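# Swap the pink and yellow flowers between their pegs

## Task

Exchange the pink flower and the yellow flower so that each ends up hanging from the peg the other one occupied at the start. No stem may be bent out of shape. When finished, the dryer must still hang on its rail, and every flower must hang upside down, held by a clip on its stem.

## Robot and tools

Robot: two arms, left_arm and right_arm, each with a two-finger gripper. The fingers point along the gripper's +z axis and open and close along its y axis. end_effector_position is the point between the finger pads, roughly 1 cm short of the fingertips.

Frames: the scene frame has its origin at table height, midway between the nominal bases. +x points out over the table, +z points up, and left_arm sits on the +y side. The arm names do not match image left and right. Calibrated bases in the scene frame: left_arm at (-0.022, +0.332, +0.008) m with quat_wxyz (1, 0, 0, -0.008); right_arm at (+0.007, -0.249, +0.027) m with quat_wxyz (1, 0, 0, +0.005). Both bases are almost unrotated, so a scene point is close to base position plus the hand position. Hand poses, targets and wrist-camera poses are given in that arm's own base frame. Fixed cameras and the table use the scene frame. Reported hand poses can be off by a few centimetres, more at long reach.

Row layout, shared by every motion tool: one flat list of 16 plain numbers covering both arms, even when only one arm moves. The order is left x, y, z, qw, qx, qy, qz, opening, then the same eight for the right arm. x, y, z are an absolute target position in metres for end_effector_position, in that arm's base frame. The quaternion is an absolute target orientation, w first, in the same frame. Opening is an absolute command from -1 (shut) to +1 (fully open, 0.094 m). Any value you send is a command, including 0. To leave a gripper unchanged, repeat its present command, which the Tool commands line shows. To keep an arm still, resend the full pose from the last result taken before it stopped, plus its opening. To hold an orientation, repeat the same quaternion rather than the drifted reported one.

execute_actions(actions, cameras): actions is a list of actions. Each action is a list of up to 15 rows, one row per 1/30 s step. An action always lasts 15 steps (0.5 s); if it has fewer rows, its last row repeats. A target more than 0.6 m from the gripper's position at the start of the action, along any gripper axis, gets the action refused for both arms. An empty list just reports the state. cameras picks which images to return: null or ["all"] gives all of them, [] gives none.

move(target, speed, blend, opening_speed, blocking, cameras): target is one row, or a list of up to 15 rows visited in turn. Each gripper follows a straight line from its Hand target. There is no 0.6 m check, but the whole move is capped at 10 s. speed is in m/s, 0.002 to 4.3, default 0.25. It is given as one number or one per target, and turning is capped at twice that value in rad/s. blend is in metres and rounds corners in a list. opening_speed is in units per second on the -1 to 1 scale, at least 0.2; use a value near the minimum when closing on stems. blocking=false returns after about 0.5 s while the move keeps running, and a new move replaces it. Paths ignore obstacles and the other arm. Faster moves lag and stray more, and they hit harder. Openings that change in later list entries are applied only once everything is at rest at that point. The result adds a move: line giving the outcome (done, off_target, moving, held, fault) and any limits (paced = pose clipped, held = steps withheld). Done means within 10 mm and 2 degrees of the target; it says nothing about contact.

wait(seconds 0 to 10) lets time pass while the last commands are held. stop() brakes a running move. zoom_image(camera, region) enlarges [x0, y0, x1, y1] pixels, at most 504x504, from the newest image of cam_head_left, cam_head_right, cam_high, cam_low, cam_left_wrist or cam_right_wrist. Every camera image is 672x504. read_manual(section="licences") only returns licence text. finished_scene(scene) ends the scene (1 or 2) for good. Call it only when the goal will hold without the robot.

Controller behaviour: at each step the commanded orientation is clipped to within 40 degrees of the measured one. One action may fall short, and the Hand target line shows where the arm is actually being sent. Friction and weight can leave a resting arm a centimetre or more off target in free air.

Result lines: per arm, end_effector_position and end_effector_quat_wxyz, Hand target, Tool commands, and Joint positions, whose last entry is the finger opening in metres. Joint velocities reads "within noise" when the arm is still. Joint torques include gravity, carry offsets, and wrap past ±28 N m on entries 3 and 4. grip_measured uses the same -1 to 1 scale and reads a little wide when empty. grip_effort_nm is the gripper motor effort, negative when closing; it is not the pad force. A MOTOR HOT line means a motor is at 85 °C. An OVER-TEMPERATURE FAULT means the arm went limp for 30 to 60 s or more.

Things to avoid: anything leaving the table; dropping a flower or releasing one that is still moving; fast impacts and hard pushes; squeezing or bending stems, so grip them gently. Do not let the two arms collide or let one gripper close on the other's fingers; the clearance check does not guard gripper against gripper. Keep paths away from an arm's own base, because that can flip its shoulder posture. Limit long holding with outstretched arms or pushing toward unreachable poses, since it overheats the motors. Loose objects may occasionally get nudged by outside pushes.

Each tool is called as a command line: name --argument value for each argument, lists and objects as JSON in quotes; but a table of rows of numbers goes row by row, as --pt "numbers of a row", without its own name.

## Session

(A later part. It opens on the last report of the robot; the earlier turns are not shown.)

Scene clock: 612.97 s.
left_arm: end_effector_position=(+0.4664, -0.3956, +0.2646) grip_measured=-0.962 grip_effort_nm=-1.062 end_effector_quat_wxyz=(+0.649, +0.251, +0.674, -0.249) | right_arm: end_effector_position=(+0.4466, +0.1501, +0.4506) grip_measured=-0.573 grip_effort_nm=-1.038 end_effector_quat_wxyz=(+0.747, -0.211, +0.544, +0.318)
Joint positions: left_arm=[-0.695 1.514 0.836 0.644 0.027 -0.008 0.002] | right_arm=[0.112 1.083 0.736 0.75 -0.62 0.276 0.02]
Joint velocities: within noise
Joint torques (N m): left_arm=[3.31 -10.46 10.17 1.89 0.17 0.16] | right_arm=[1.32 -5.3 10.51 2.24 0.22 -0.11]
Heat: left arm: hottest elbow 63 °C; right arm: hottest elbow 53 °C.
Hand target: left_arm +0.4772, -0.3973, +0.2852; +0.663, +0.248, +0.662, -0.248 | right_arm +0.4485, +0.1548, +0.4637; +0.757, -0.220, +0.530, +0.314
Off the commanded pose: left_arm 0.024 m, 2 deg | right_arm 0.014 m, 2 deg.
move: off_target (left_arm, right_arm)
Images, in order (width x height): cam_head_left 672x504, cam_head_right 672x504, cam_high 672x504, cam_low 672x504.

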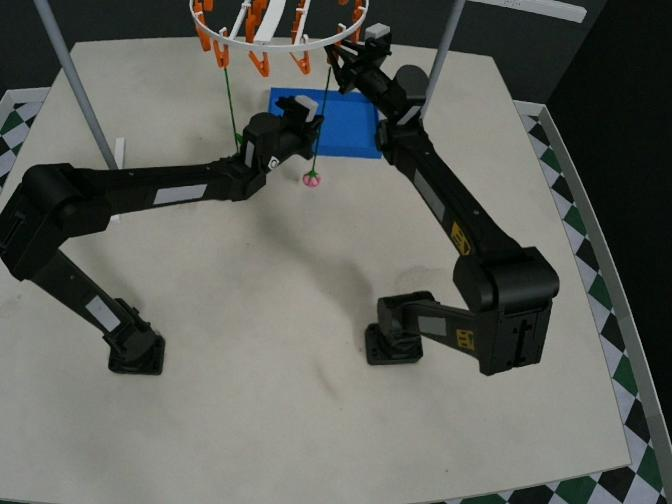

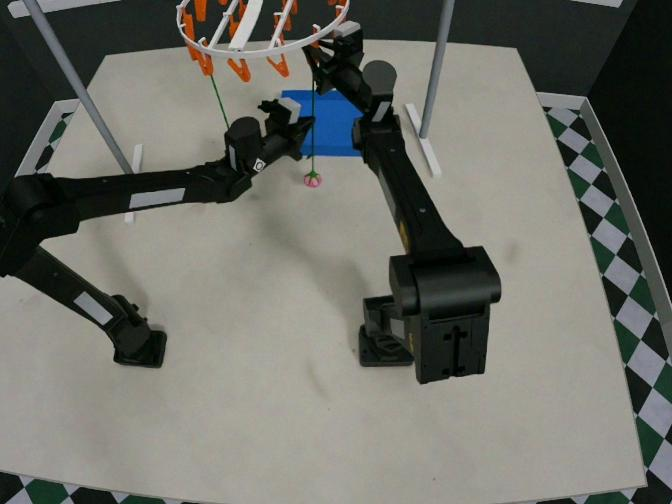

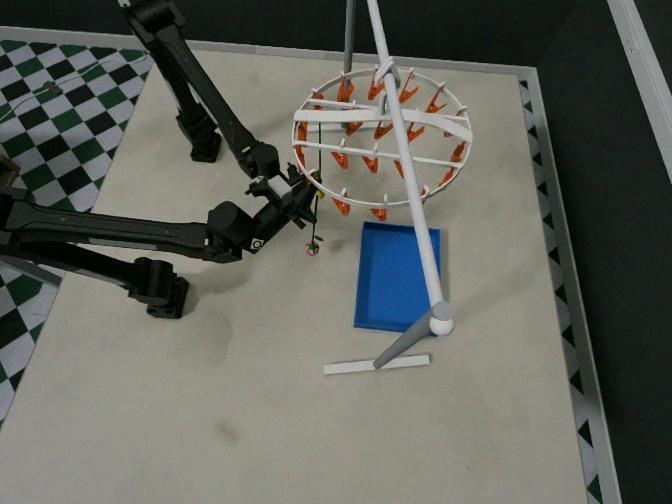

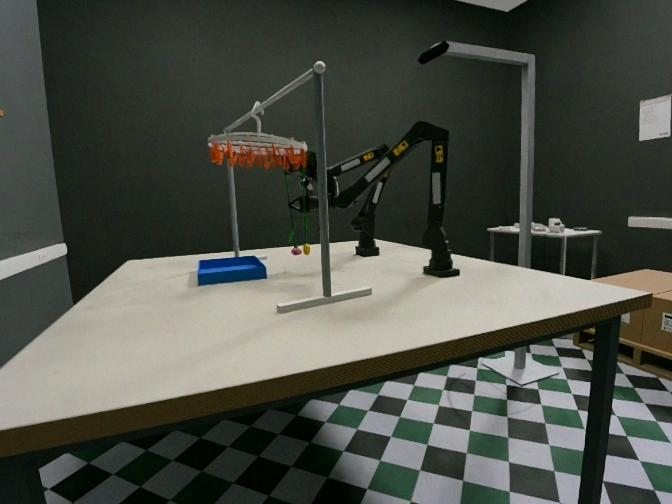

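move --pt "0.473 -0.399 0.300 0.662 0.2476 0.662 -0.2476 -0.97 0.449 0.155 0.464 0.757 -0.22 0.53 0.314 -0.8" --speed 0.06 --cameras '["cam_head_left","cam_head_right","cam_low","cam_high"]'

zoom_image --camera "cam_low" --region '[275, 145, 310, 180]'

zoom_image --camera "cam_head_left" --region '[310, 40, 350, 90]'

zoom_image --camera "cam_head_right" --region '[295, 40, 335, 100]'

Scene clock: 619.10 s.
left_arm: end_effector_position=(+0.4646, -0.3936, +0.2642) grip_measured=-0.962 grip_effort_nm=-1.062 end_effector_quat_wxyz=(+0.641, +0.253, +0.682, -0.245) | right_arm: end_effector_position=(+0.4466, +0.1501, +0.4506) grip_measured=-0.573 grip_effort_nm=-1.033 end_effector_quat_wxyz=(+0.747, -0.211, +0.544, +0.318)
Joint positions: left_arm=[-0.695 1.498 0.836 0.603 0.024 -0.008 0.002] | right_arm=[0.112 1.083 0.736 0.75 -0.62 0.276 0.02]
Joint velocities: within noise
Joint torques (N m): left_arm=[2.61 -11.69 10.81 1.81 -0.07 0.15] | right_arm=[1.32 -5.13 10.45 2.24 0.22 -0.1]
Heat: left arm: hottest elbow 64 °C; right arm: hottest elbow 52 °C.
Hand target: left_arm +0.4716, -0.3978, +0.3001; +0.662, +0.248, +0.662, -0.248 | right_arm +0.4485, +0.1548, +0.4637; +0.757, -0.220, +0.530, +0.314
Off the commanded pose: left_arm 0.037 m, 3 deg | right_arm 0.014 m, 2 deg.
move: off_target (left_arm, right_arm)
Images, in order (width x height): cam_head_left 672x504, cam_head_right 672x504, cam_high 672x504, cam_low 672x504.

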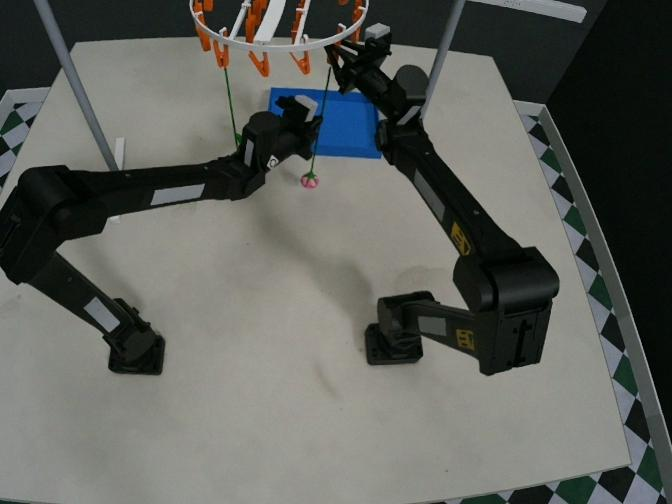

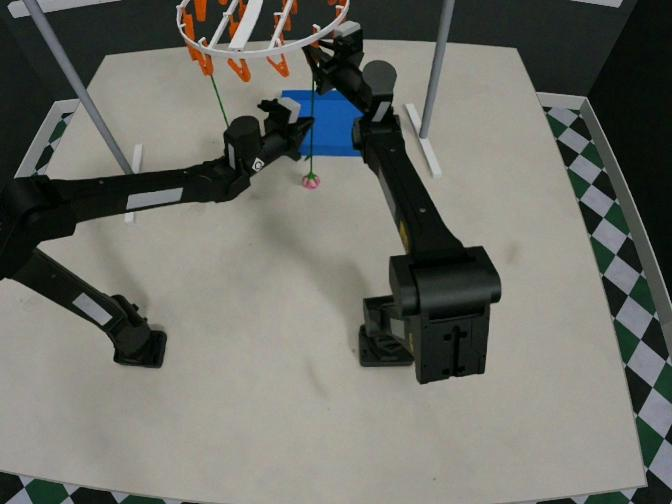

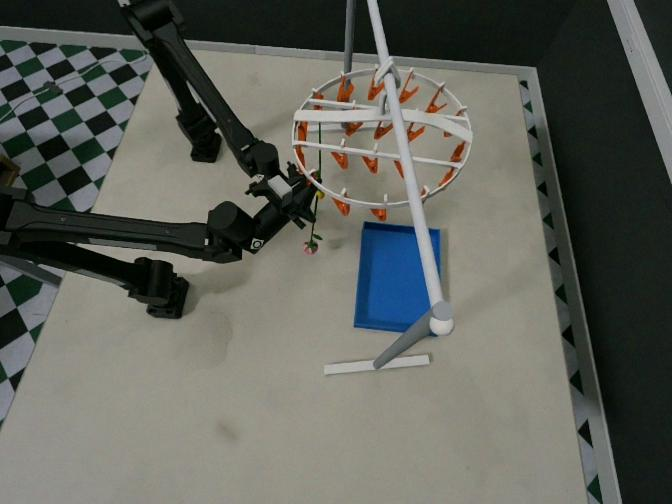

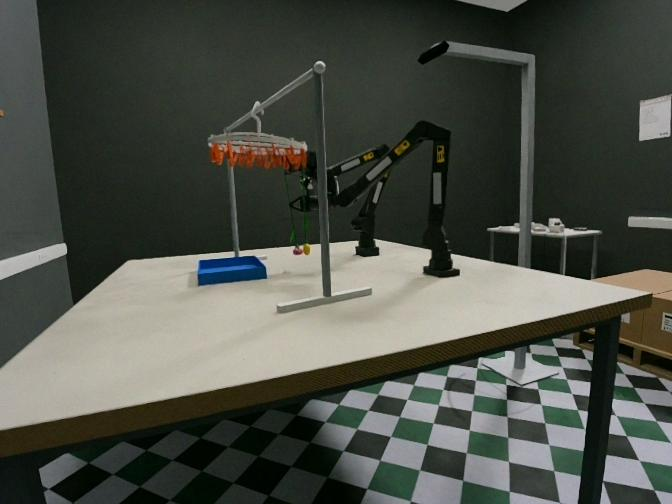

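Scaled by 14.400 from the camera's 672x504 image, which has a finer 960x720 frame.

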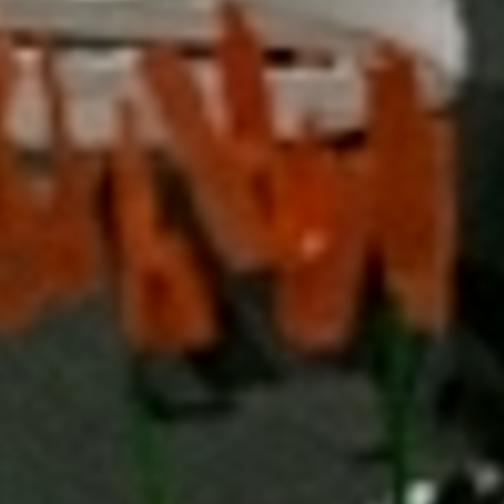

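Scaled by 10.080 from the camera's 672x504 image, which has a finer 960x720 frame.

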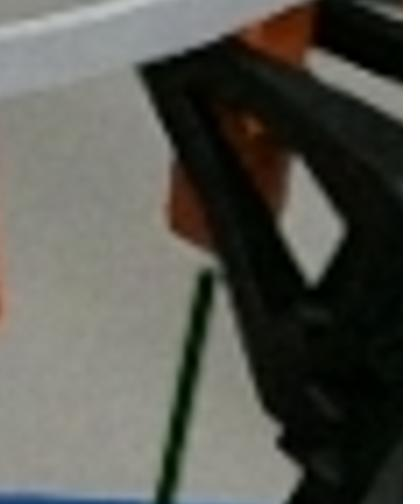

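Scaled by 8.400 from the camera's 672x504 image, which has a finer 960x720 frame.

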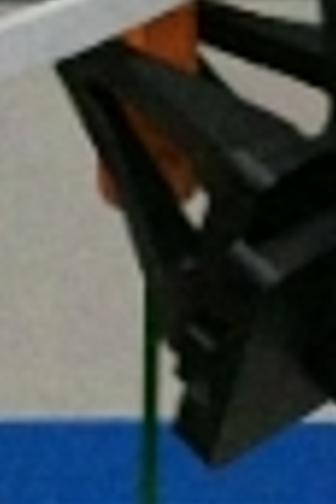

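move --pt "0.469 -0.403 0.316 0.662 0.2476 0.662 -0.2476 -0.97 0.449 0.155 0.464 0.757 -0.22 0.53 0.314 -0.8" --speed 0.06 --cameras '["cam_head_left","cam_head_right","cam_low","cam_high"]'

zoom_image --camera "cam_low" --region '[275, 145, 310, 180]'

zoom_image --camera "cam_head_left" --region '[310, 40, 350, 90]'

zoom_image --camera "cam_head_right" --region '[295, 40, 335, 100]'

Scene clock: 623.37 s.
left_arm: end_effector_position=(+0.4638, -0.3902, +0.2741) grip_measured=-0.962 grip_effort_nm=-1.062 end_effector_quat_wxyz=(+0.639, +0.250, +0.687, -0.239) | right_arm: end_effector_position=(+0.4466, +0.1501, +0.4506) grip_measured=-0.573 grip_effort_nm=-1.023 end_effector_quat_wxyz=(+0.747, -0.211, +0.544, +0.318)
Joint positions: left_arm=[-0.695 1.469 0.844 0.556 0.012 -0.008 0.002] | right_arm=[0.112 1.083 0.736 0.75 -0.62 0.276 0.02]
Joint velocities: within noise
Joint torques (N m): left_arm=[1.73 -11.58 11.69 1.83 -0.07 0.14] | right_arm=[1.38 -5.13 10.45 2.22 0.22 -0.1]
Heat: left arm: hottest elbow 65 °C; right arm: hottest elbow 52 °C.
Hand target: left_arm +0.4669, -0.4011, +0.3161; +0.662, +0.247, +0.662, -0.248 | right_arm +0.4485, +0.1548, +0.4637; +0.757, -0.220, +0.530, +0.314
Off the commanded pose: left_arm 0.044 m, 4 deg | right_arm 0.014 m, 2 deg.
move: off_target (left_arm, right_arm)
Images, in order (width x height): cam_head_left 672x504, cam_head_right 672x504, cam_high 672x504, cam_low 672x504.

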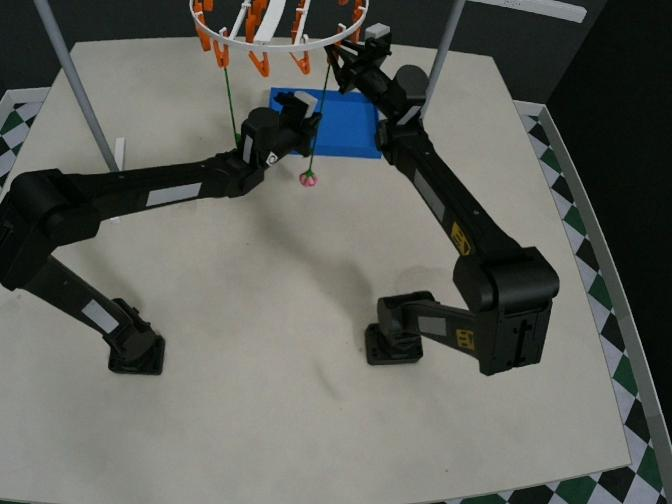

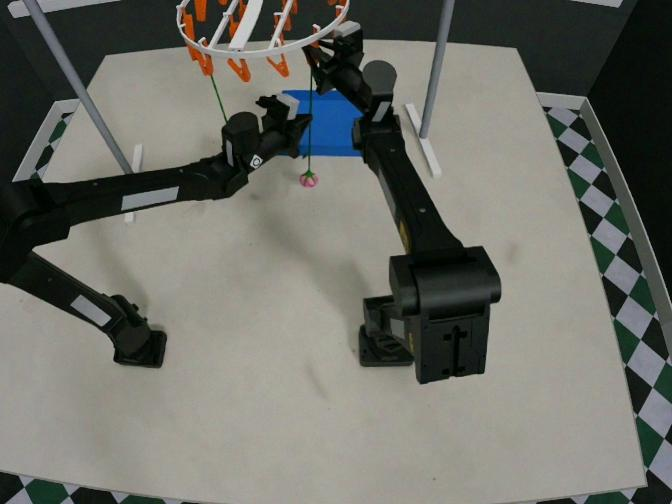

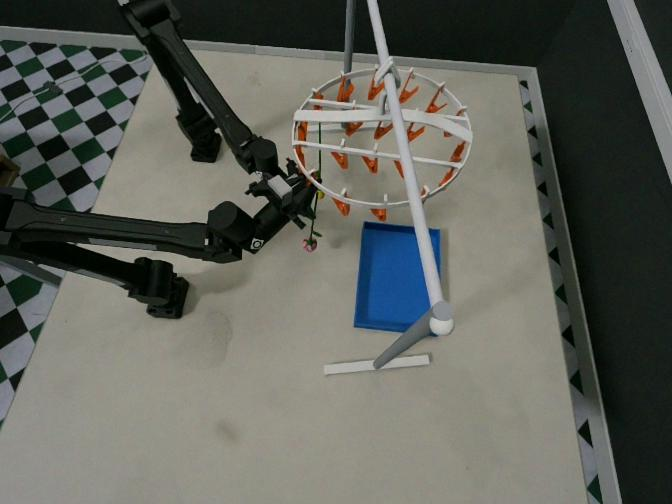

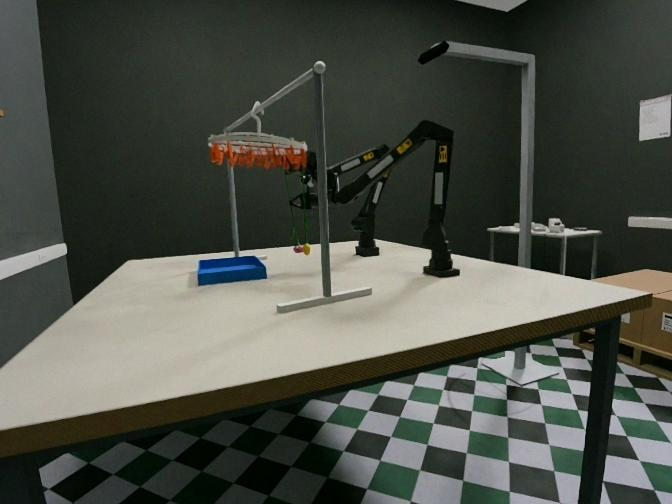

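Scaled by 14.400 from the camera's 672x504 image, which has a finer 960x720 frame.

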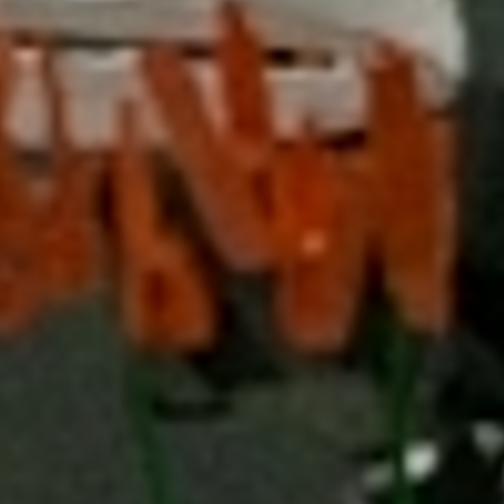

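Scaled by 10.080 from the camera's 672x504 image, which has a finer 960x720 frame.

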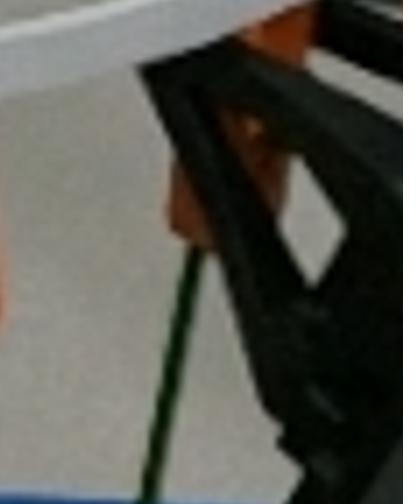

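Scaled by 8.400 from the camera's 672x504 image, which has a finer 960x720 frame.

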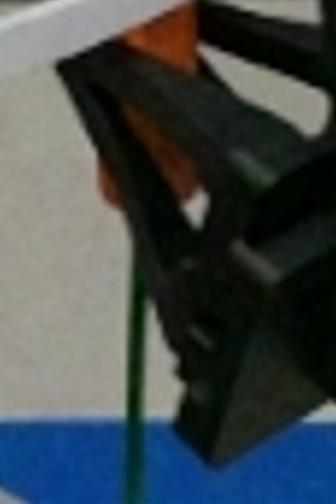

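move --pt "0.462 -0.410 0.300 0.662 0.2476 0.662 -0.2476 -0.97 0.449 0.155 0.464 0.757 -0.22 0.53 0.314 -0.8" --pt "0.462 -0.410 0.318 0.662 0.2476 0.662 -0.2476 -0.97 0.449 0.155 0.464 0.757 -0.22 0.53 0.314 -0.8" --speed 0.05 --cameras '["cam_head_left","cam_head_right","cam_low","cam_high"]'

zoom_image --camera "cam_low" --region '[275, 145, 310, 180]'

zoom_image --camera "cam_head_left" --region '[310, 40, 350, 90]'

zoom_image --camera "cam_head_right" --region '[295, 40, 335, 100]'

Scene clock: 628.00 s.
left_arm: end_effector_position=(+0.4569, -0.3975, +0.2745) grip_measured=-0.962 grip_effort_nm=-1.062 end_effector_quat_wxyz=(+0.639, +0.251, +0.687, -0.239) | right_arm: end_effector_position=(+0.4466, +0.1501, +0.4506) grip_measured=-0.573 grip_effort_nm=-1.033 end_effector_quat_wxyz=(+0.747, -0.211, +0.544, +0.318)
Joint positions: left_arm=[-0.718 1.466 0.844 0.551 -0.01 -0.008 0.002] | right_arm=[0.112 1.083 0.736 0.75 -0.62 0.276 0.02]
Joint velocities: within noise
Joint torques (N m): left_arm=[1.79 -11.11 11.75 1.8 -0.08 0.14] | right_arm=[1.2 -5.19 10.54 2.26 0.22 -0.11]
Heat: left arm: hottest elbow 64 °C; right arm: hottest elbow 52 °C.
Hand target: left_arm +0.4599, -0.4079, +0.3180; +0.663, +0.247, +0.662, -0.248 | right_arm +0.4485, +0.1548, +0.4637; +0.757, -0.220, +0.530, +0.314
Off the commanded pose: left_arm 0.046 m, 4 deg | right_arm 0.014 m, 2 deg.
move: off_target (left_arm, right_arm)
Images, in order (width x height): cam_head_left 672x504, cam_head_right 672x504, cam_high 672x504, cam_low 672x504.

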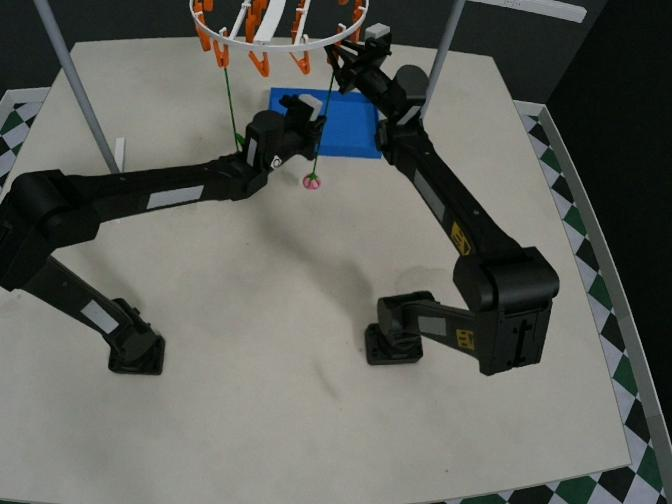

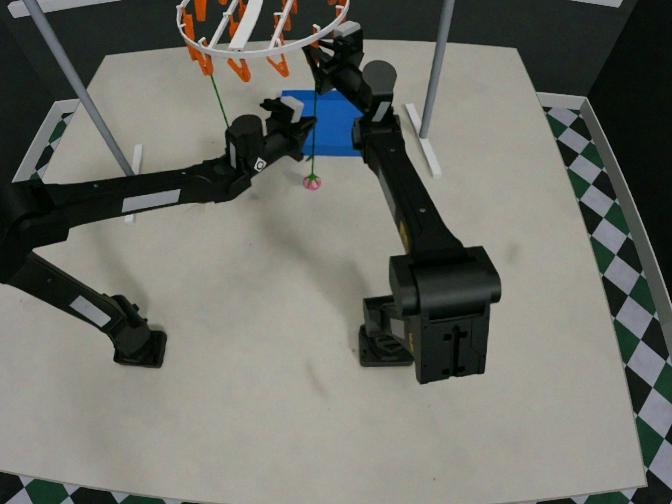

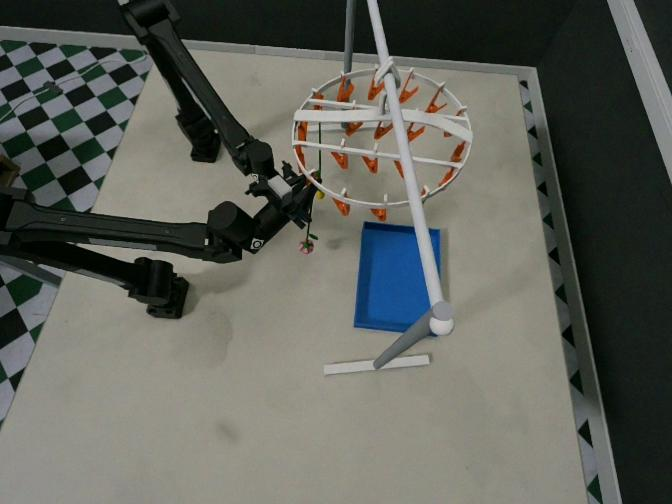

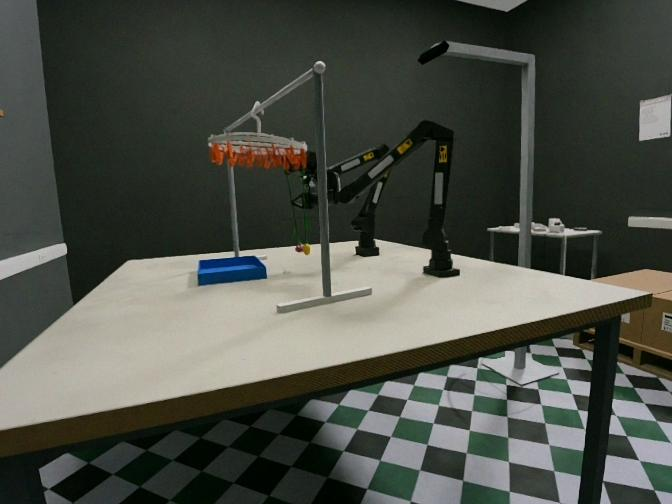

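Scaled by 14.400 from the camera's 672x504 image, which has a finer 960x720 frame.

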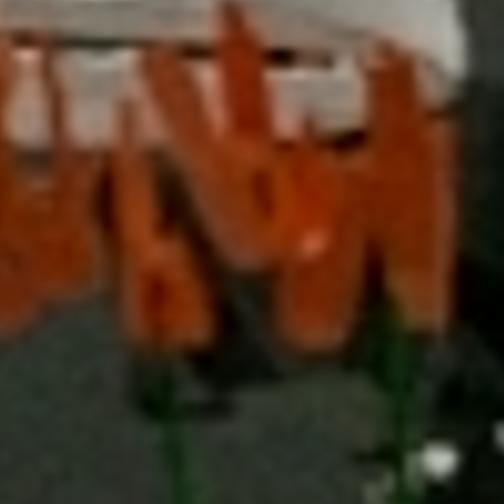

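Scaled by 10.080 from the camera's 672x504 image, which has a finer 960x720 frame.

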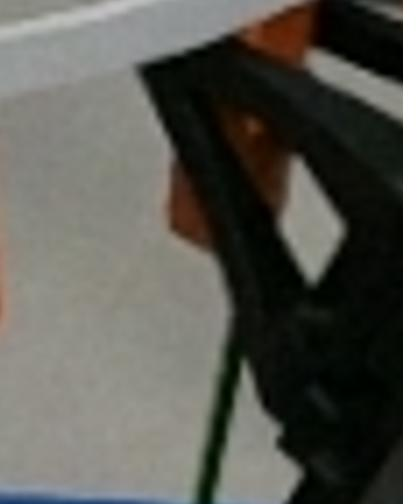

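Scaled by 8.400 from the camera's 672x504 image, which has a finer 960x720 frame.

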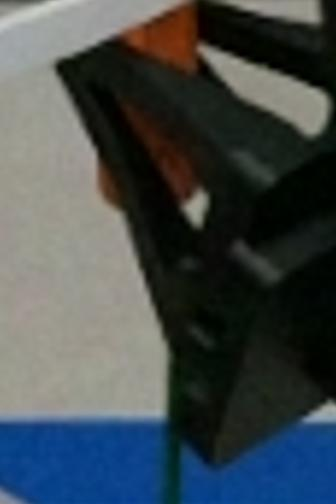

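move --pt "0.463 -0.3985 0.312 0.662 0.2476 0.662 -0.2476 -0.97 0.449 0.155 0.464 0.757 -0.22 0.53 0.314 -0.8" --speed 0.05 --cameras '["cam_head_left","cam_head_right","cam_low","cam_high"]'

zoom_image --camera "cam_low" --region '[275, 145, 310, 180]'

zoom_image --camera "cam_head_left" --region '[310, 40, 350, 90]'

zoom_image --camera "cam_head_right" --region '[295, 40, 335, 100]'

Scene clock: 631.93 s.
left_arm: end_effector_position=(+0.4547, -0.3988, +0.2777) grip_measured=-0.962 grip_effort_nm=-1.067 end_effector_quat_wxyz=(+0.639, +0.255, +0.684, -0.244) | right_arm: end_effector_position=(+0.4466, +0.1501, +0.4506) grip_measured=-0.573 grip_effort_nm=-1.038 end_effector_quat_wxyz=(+0.747, -0.211, +0.544, +0.318)
Joint positions: left_arm=[-0.718 1.46 0.844 0.55 0.004 -0.008 0.002] | right_arm=[0.112 1.083 0.736 0.75 -0.62 0.276 0.02]
Joint velocities: within noise
Joint torques (N m): left_arm=[3.25 -11.46 10.18 2.55 0.16 0.15] | right_arm=[1.44 -5.13 10.52 2.29 0.23 -0.1]
Heat: left arm: hottest elbow 63 °C; right arm: hottest elbow 52 °C.
Hand target: left_arm +0.4619, -0.3976, +0.3118; +0.662, +0.248, +0.662, -0.247 | right_arm +0.4485, +0.1548, +0.4637; +0.757, -0.220, +0.530, +0.314
Off the commanded pose: left_arm 0.035 m, 4 deg | right_arm 0.014 m, 2 deg.
move: off_target (left_arm, right_arm)
Images, in order (width x height): cam_head_left 672x504, cam_head_right 672x504, cam_high 672x504, cam_low 672x504.

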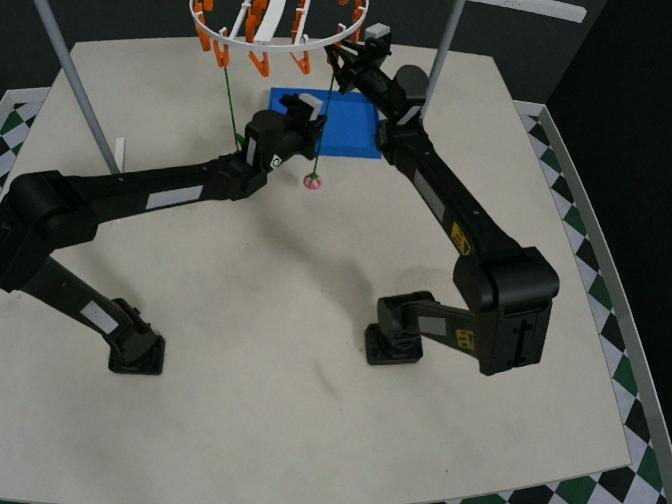

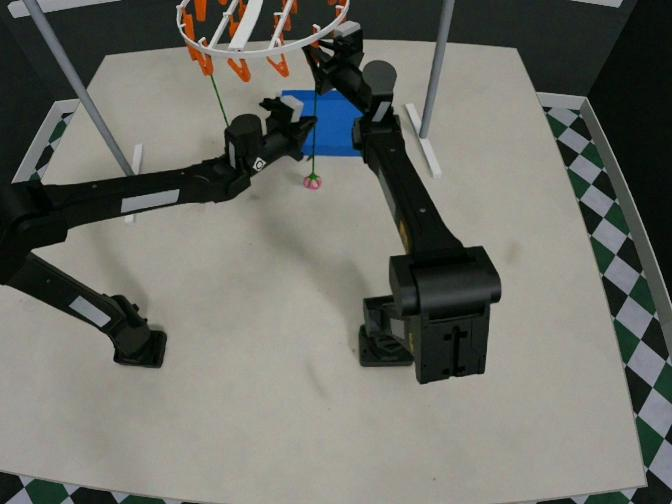

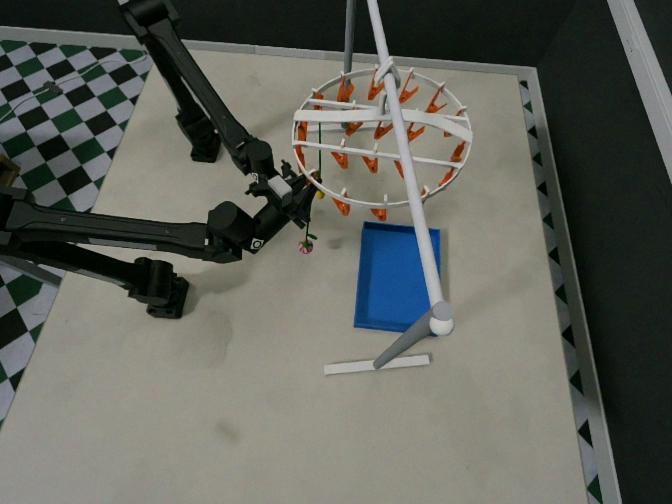

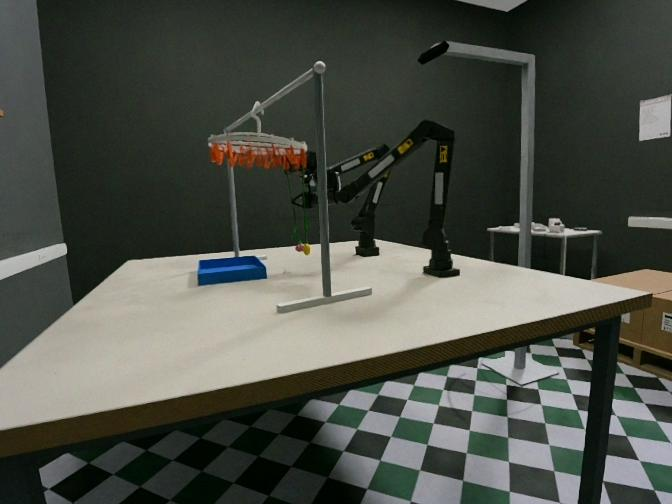

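Scaled by 14.400 from the camera's 672x504 image, which has a finer 960x720 frame.

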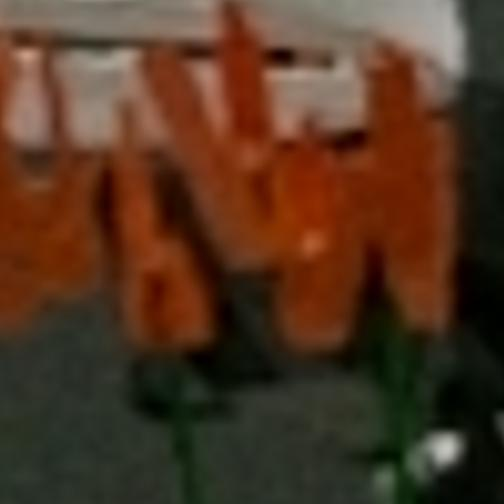

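Scaled by 10.080 from the camera's 672x504 image, which has a finer 960x720 frame.

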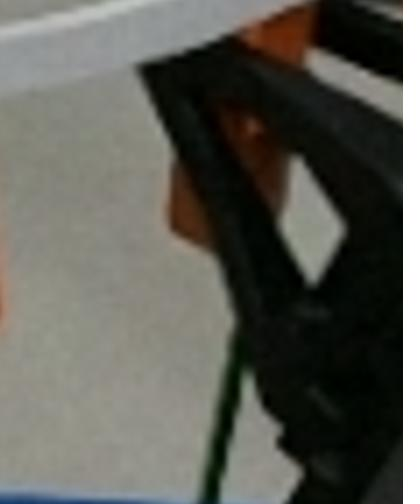

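Scaled by 8.400 from the camera's 672x504 image, which has a finer 960x720 frame.

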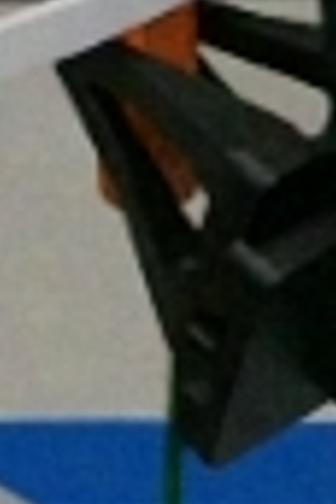

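move --pt "0.470 -0.389 0.297 0.662 0.2476 0.662 -0.2476 -0.97 0.449 0.155 0.464 0.757 -0.22 0.53 0.314 -0.8" --speed 0.05 --cameras '["cam_head_left","cam_head_right","cam_low","cam_high"]'

zoom_image --camera "cam_low" --region '[275, 145, 310, 180]'

zoom_image --camera "cam_head_left" --region '[310, 40, 350, 90]'

zoom_image --camera "cam_head_right" --region '[295, 40, 335, 100]'

Scene clock: 636.60 s.
left_arm: end_effector_position=(+0.4622, -0.3905, +0.2849) grip_measured=-0.962 grip_effort_nm=-1.067 end_effector_quat_wxyz=(+0.648, +0.252, +0.674, -0.249) | right_arm: end_effector_position=(+0.4466, +0.1501, +0.4506) grip_measured=-0.573 grip_effort_nm=-1.038 end_effector_quat_wxyz=(+0.747, -0.211, +0.544, +0.318)
Joint positions: left_arm=[-0.692 1.46 0.844 0.58 0.032 -0.008 0.002] | right_arm=[0.112 1.083 0.736 0.75 -0.62 0.276 0.02]
Joint velocities: within noise
Joint torques (N m): left_arm=[3.37 -9.58 8.81 3.08 0.14 0.15] | right_arm=[1.26 -5.3 10.54 2.29 0.23 -0.09]
Heat: left arm: hottest elbow 63 °C; right arm: hottest elbow 52 °C.
Hand target: left_arm +0.4696, -0.3888, +0.2969; +0.662, +0.248, +0.662, -0.248 | right_arm +0.4485, +0.1548, +0.4637; +0.757, -0.220, +0.530, +0.314
Off the commanded pose: left_arm 0.014 m, 2 deg | right_arm 0.014 m, 2 deg.
move: off_target (left_arm, right_arm)
Images, in order (width x height): cam_head_left 672x504, cam_head_right 672x504, cam_high 672x504, cam_low 672x504.

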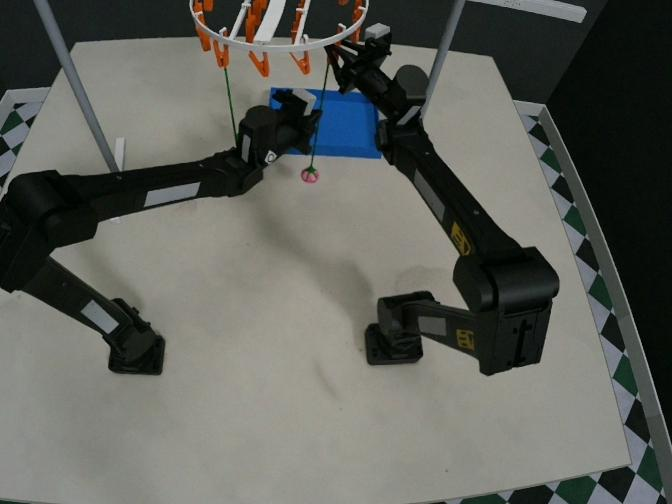

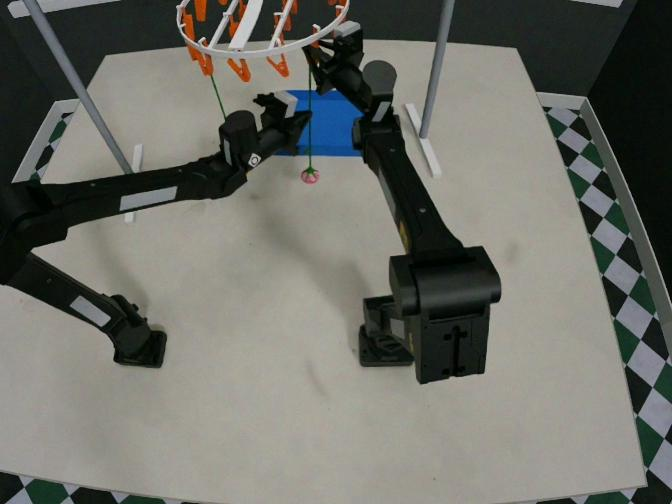

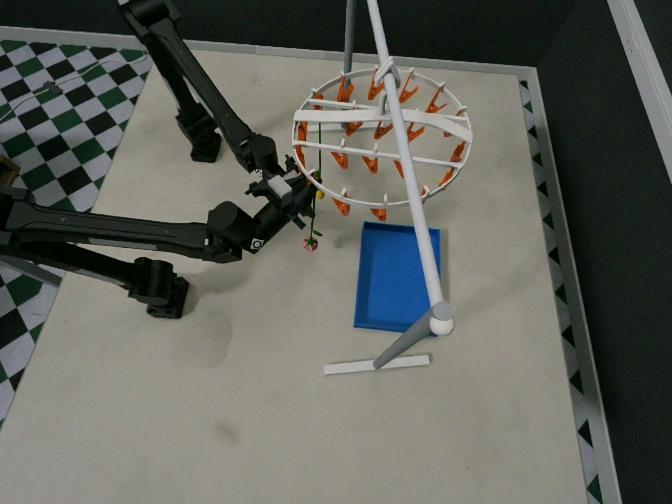

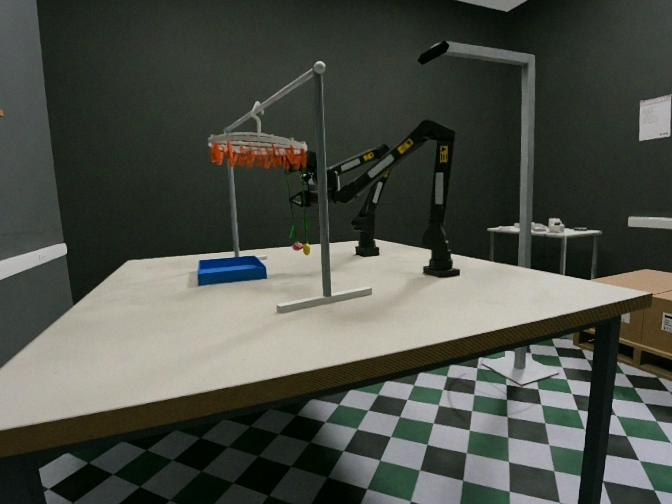

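Scaled by 14.400 from the camera's 672x504 image, which has a finer 960x720 frame.

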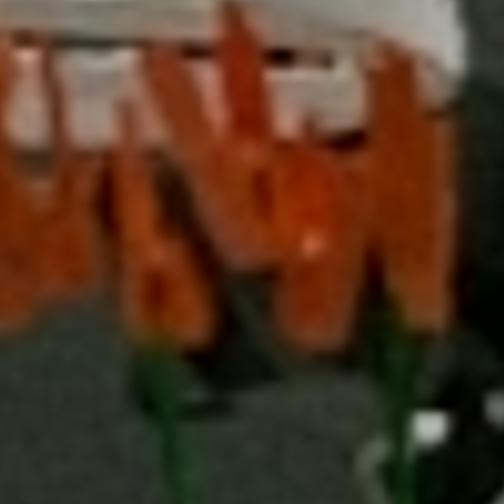

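Scaled by 10.080 from the camera's 672x504 image, which has a finer 960x720 frame.

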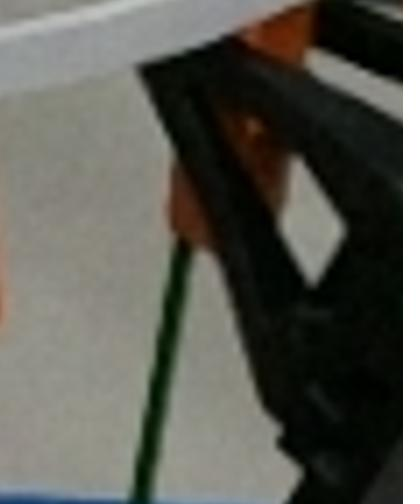

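Scaled by 8.400 from the camera's 672x504 image, which has a finer 960x720 frame.

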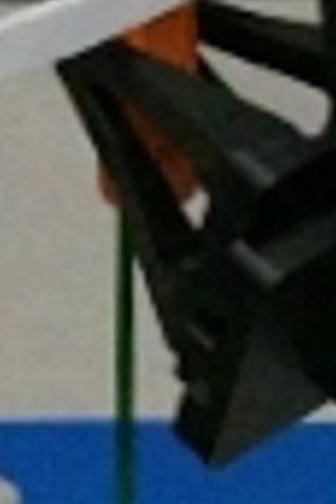

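move --pt "0.468 -0.397 0.272 0.662 0.2476 0.662 -0.2476 -0.97 0.449 0.155 0.464 0.757 -0.22 0.53 0.314 -0.8" --pt "0.4685 -0.4025 0.300 0.662 0.2476 0.662 -0.2476 -0.97 0.449 0.155 0.464 0.757 -0.22 0.53 0.314 -0.8" --speed 0.05 --cameras '["cam_head_left","cam_head_right","cam_low","cam_high"]'

zoom_image --camera "cam_low" --region '[275, 145, 310, 180]'

zoom_image --camera "cam_head_left" --region '[310, 40, 350, 90]'

zoom_image --camera "cam_head_right" --region '[295, 40, 335, 100]'

Scene clock: 642.00 s.
left_arm: end_effector_position=(+0.4673, -0.3925, +0.2672) grip_measured=-0.962 grip_effort_nm=-1.067 end_effector_quat_wxyz=(+0.645, +0.248, +0.682, -0.241) | right_arm: end_effector_position=(+0.4466, +0.1501, +0.4506) grip_measured=-0.573 grip_effort_nm=-1.033 end_effector_quat_wxyz=(+0.747, -0.211, +0.544, +0.318)
Joint positions: left_arm=[-0.694 1.498 0.842 0.604 0.012 -0.008 0.002] | right_arm=[0.112 1.083 0.736 0.75 -0.62 0.276 0.02]
Joint velocities: within noise
Joint torques (N m): left_arm=[1.73 -11.81 10.3 1.77 -0.07 0.14] | right_arm=[1.2 -5.36 10.51 2.25 0.23 -0.1]
Heat: left arm: hottest elbow 62 °C; right arm: hottest elbow 52 °C.
Hand target: left_arm +0.4675, -0.4015, +0.2998; +0.662, +0.247, +0.662, -0.248 | right_arm +0.4486, +0.1548, +0.4637; +0.757, -0.220, +0.530, +0.314
Off the commanded pose: left_arm 0.034 m, 3 deg | right_arm 0.014 m, 2 deg.
move: off_target (left_arm, right_arm)
Images, in order (width x height): cam_head_left 672x504, cam_head_right 672x504, cam_high 672x504, cam_low 672x504.

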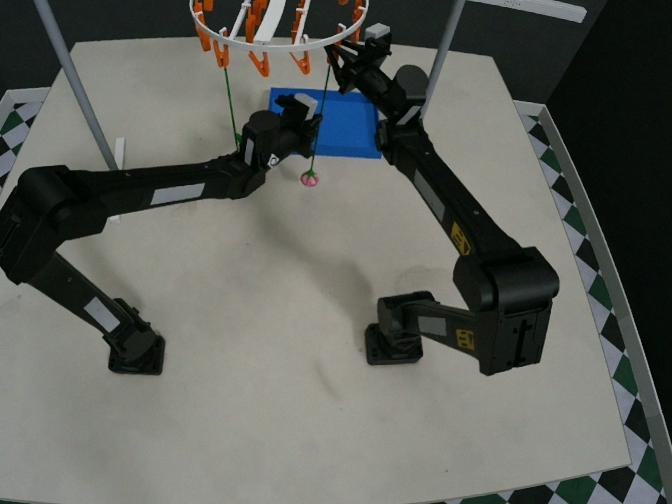

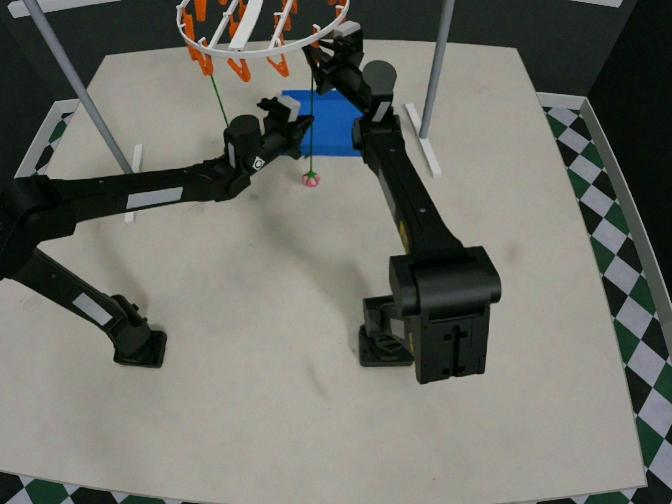

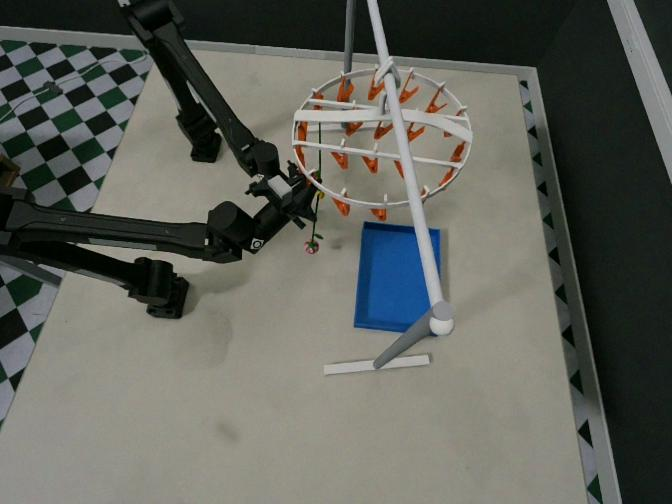

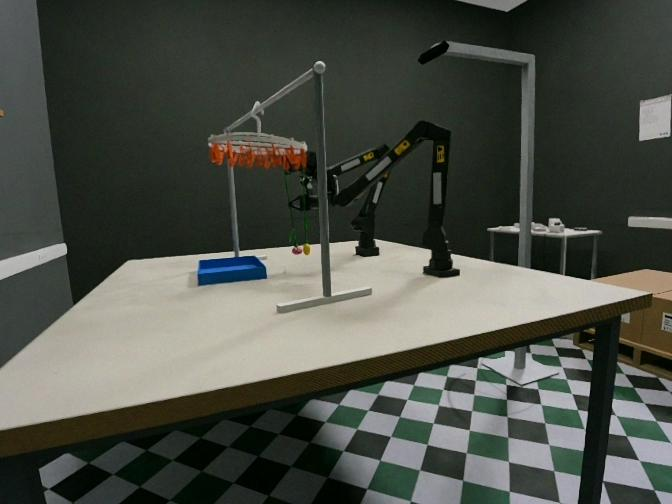

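Scaled by 14.400 from the camera's 672x504 image, which has a finer 960x720 frame.

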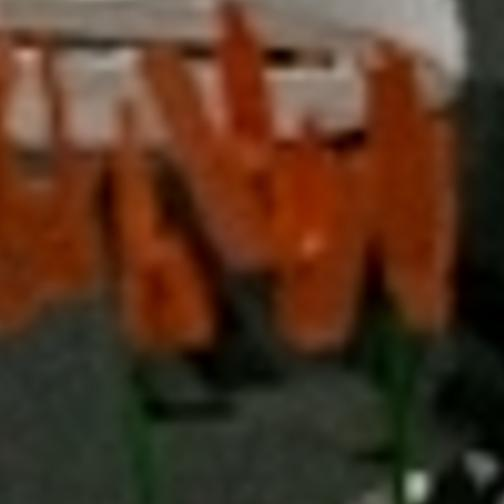

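Scaled by 10.080 from the camera's 672x504 image, which has a finer 960x720 frame.

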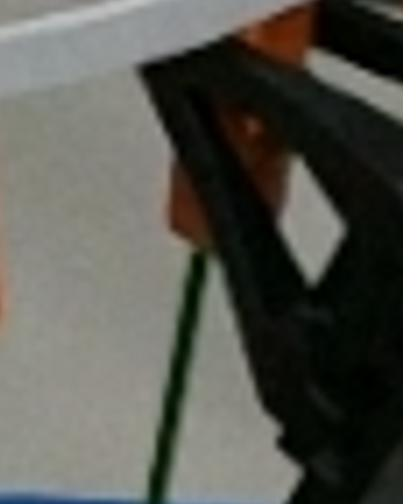

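Scaled by 8.400 from the camera's 672x504 image, which has a finer 960x720 frame.

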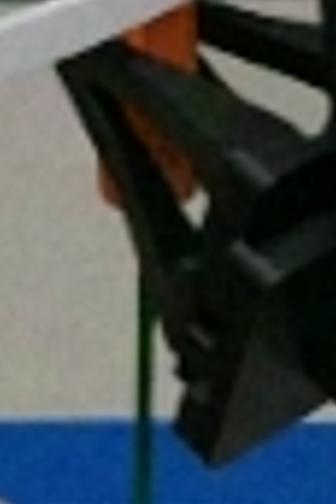

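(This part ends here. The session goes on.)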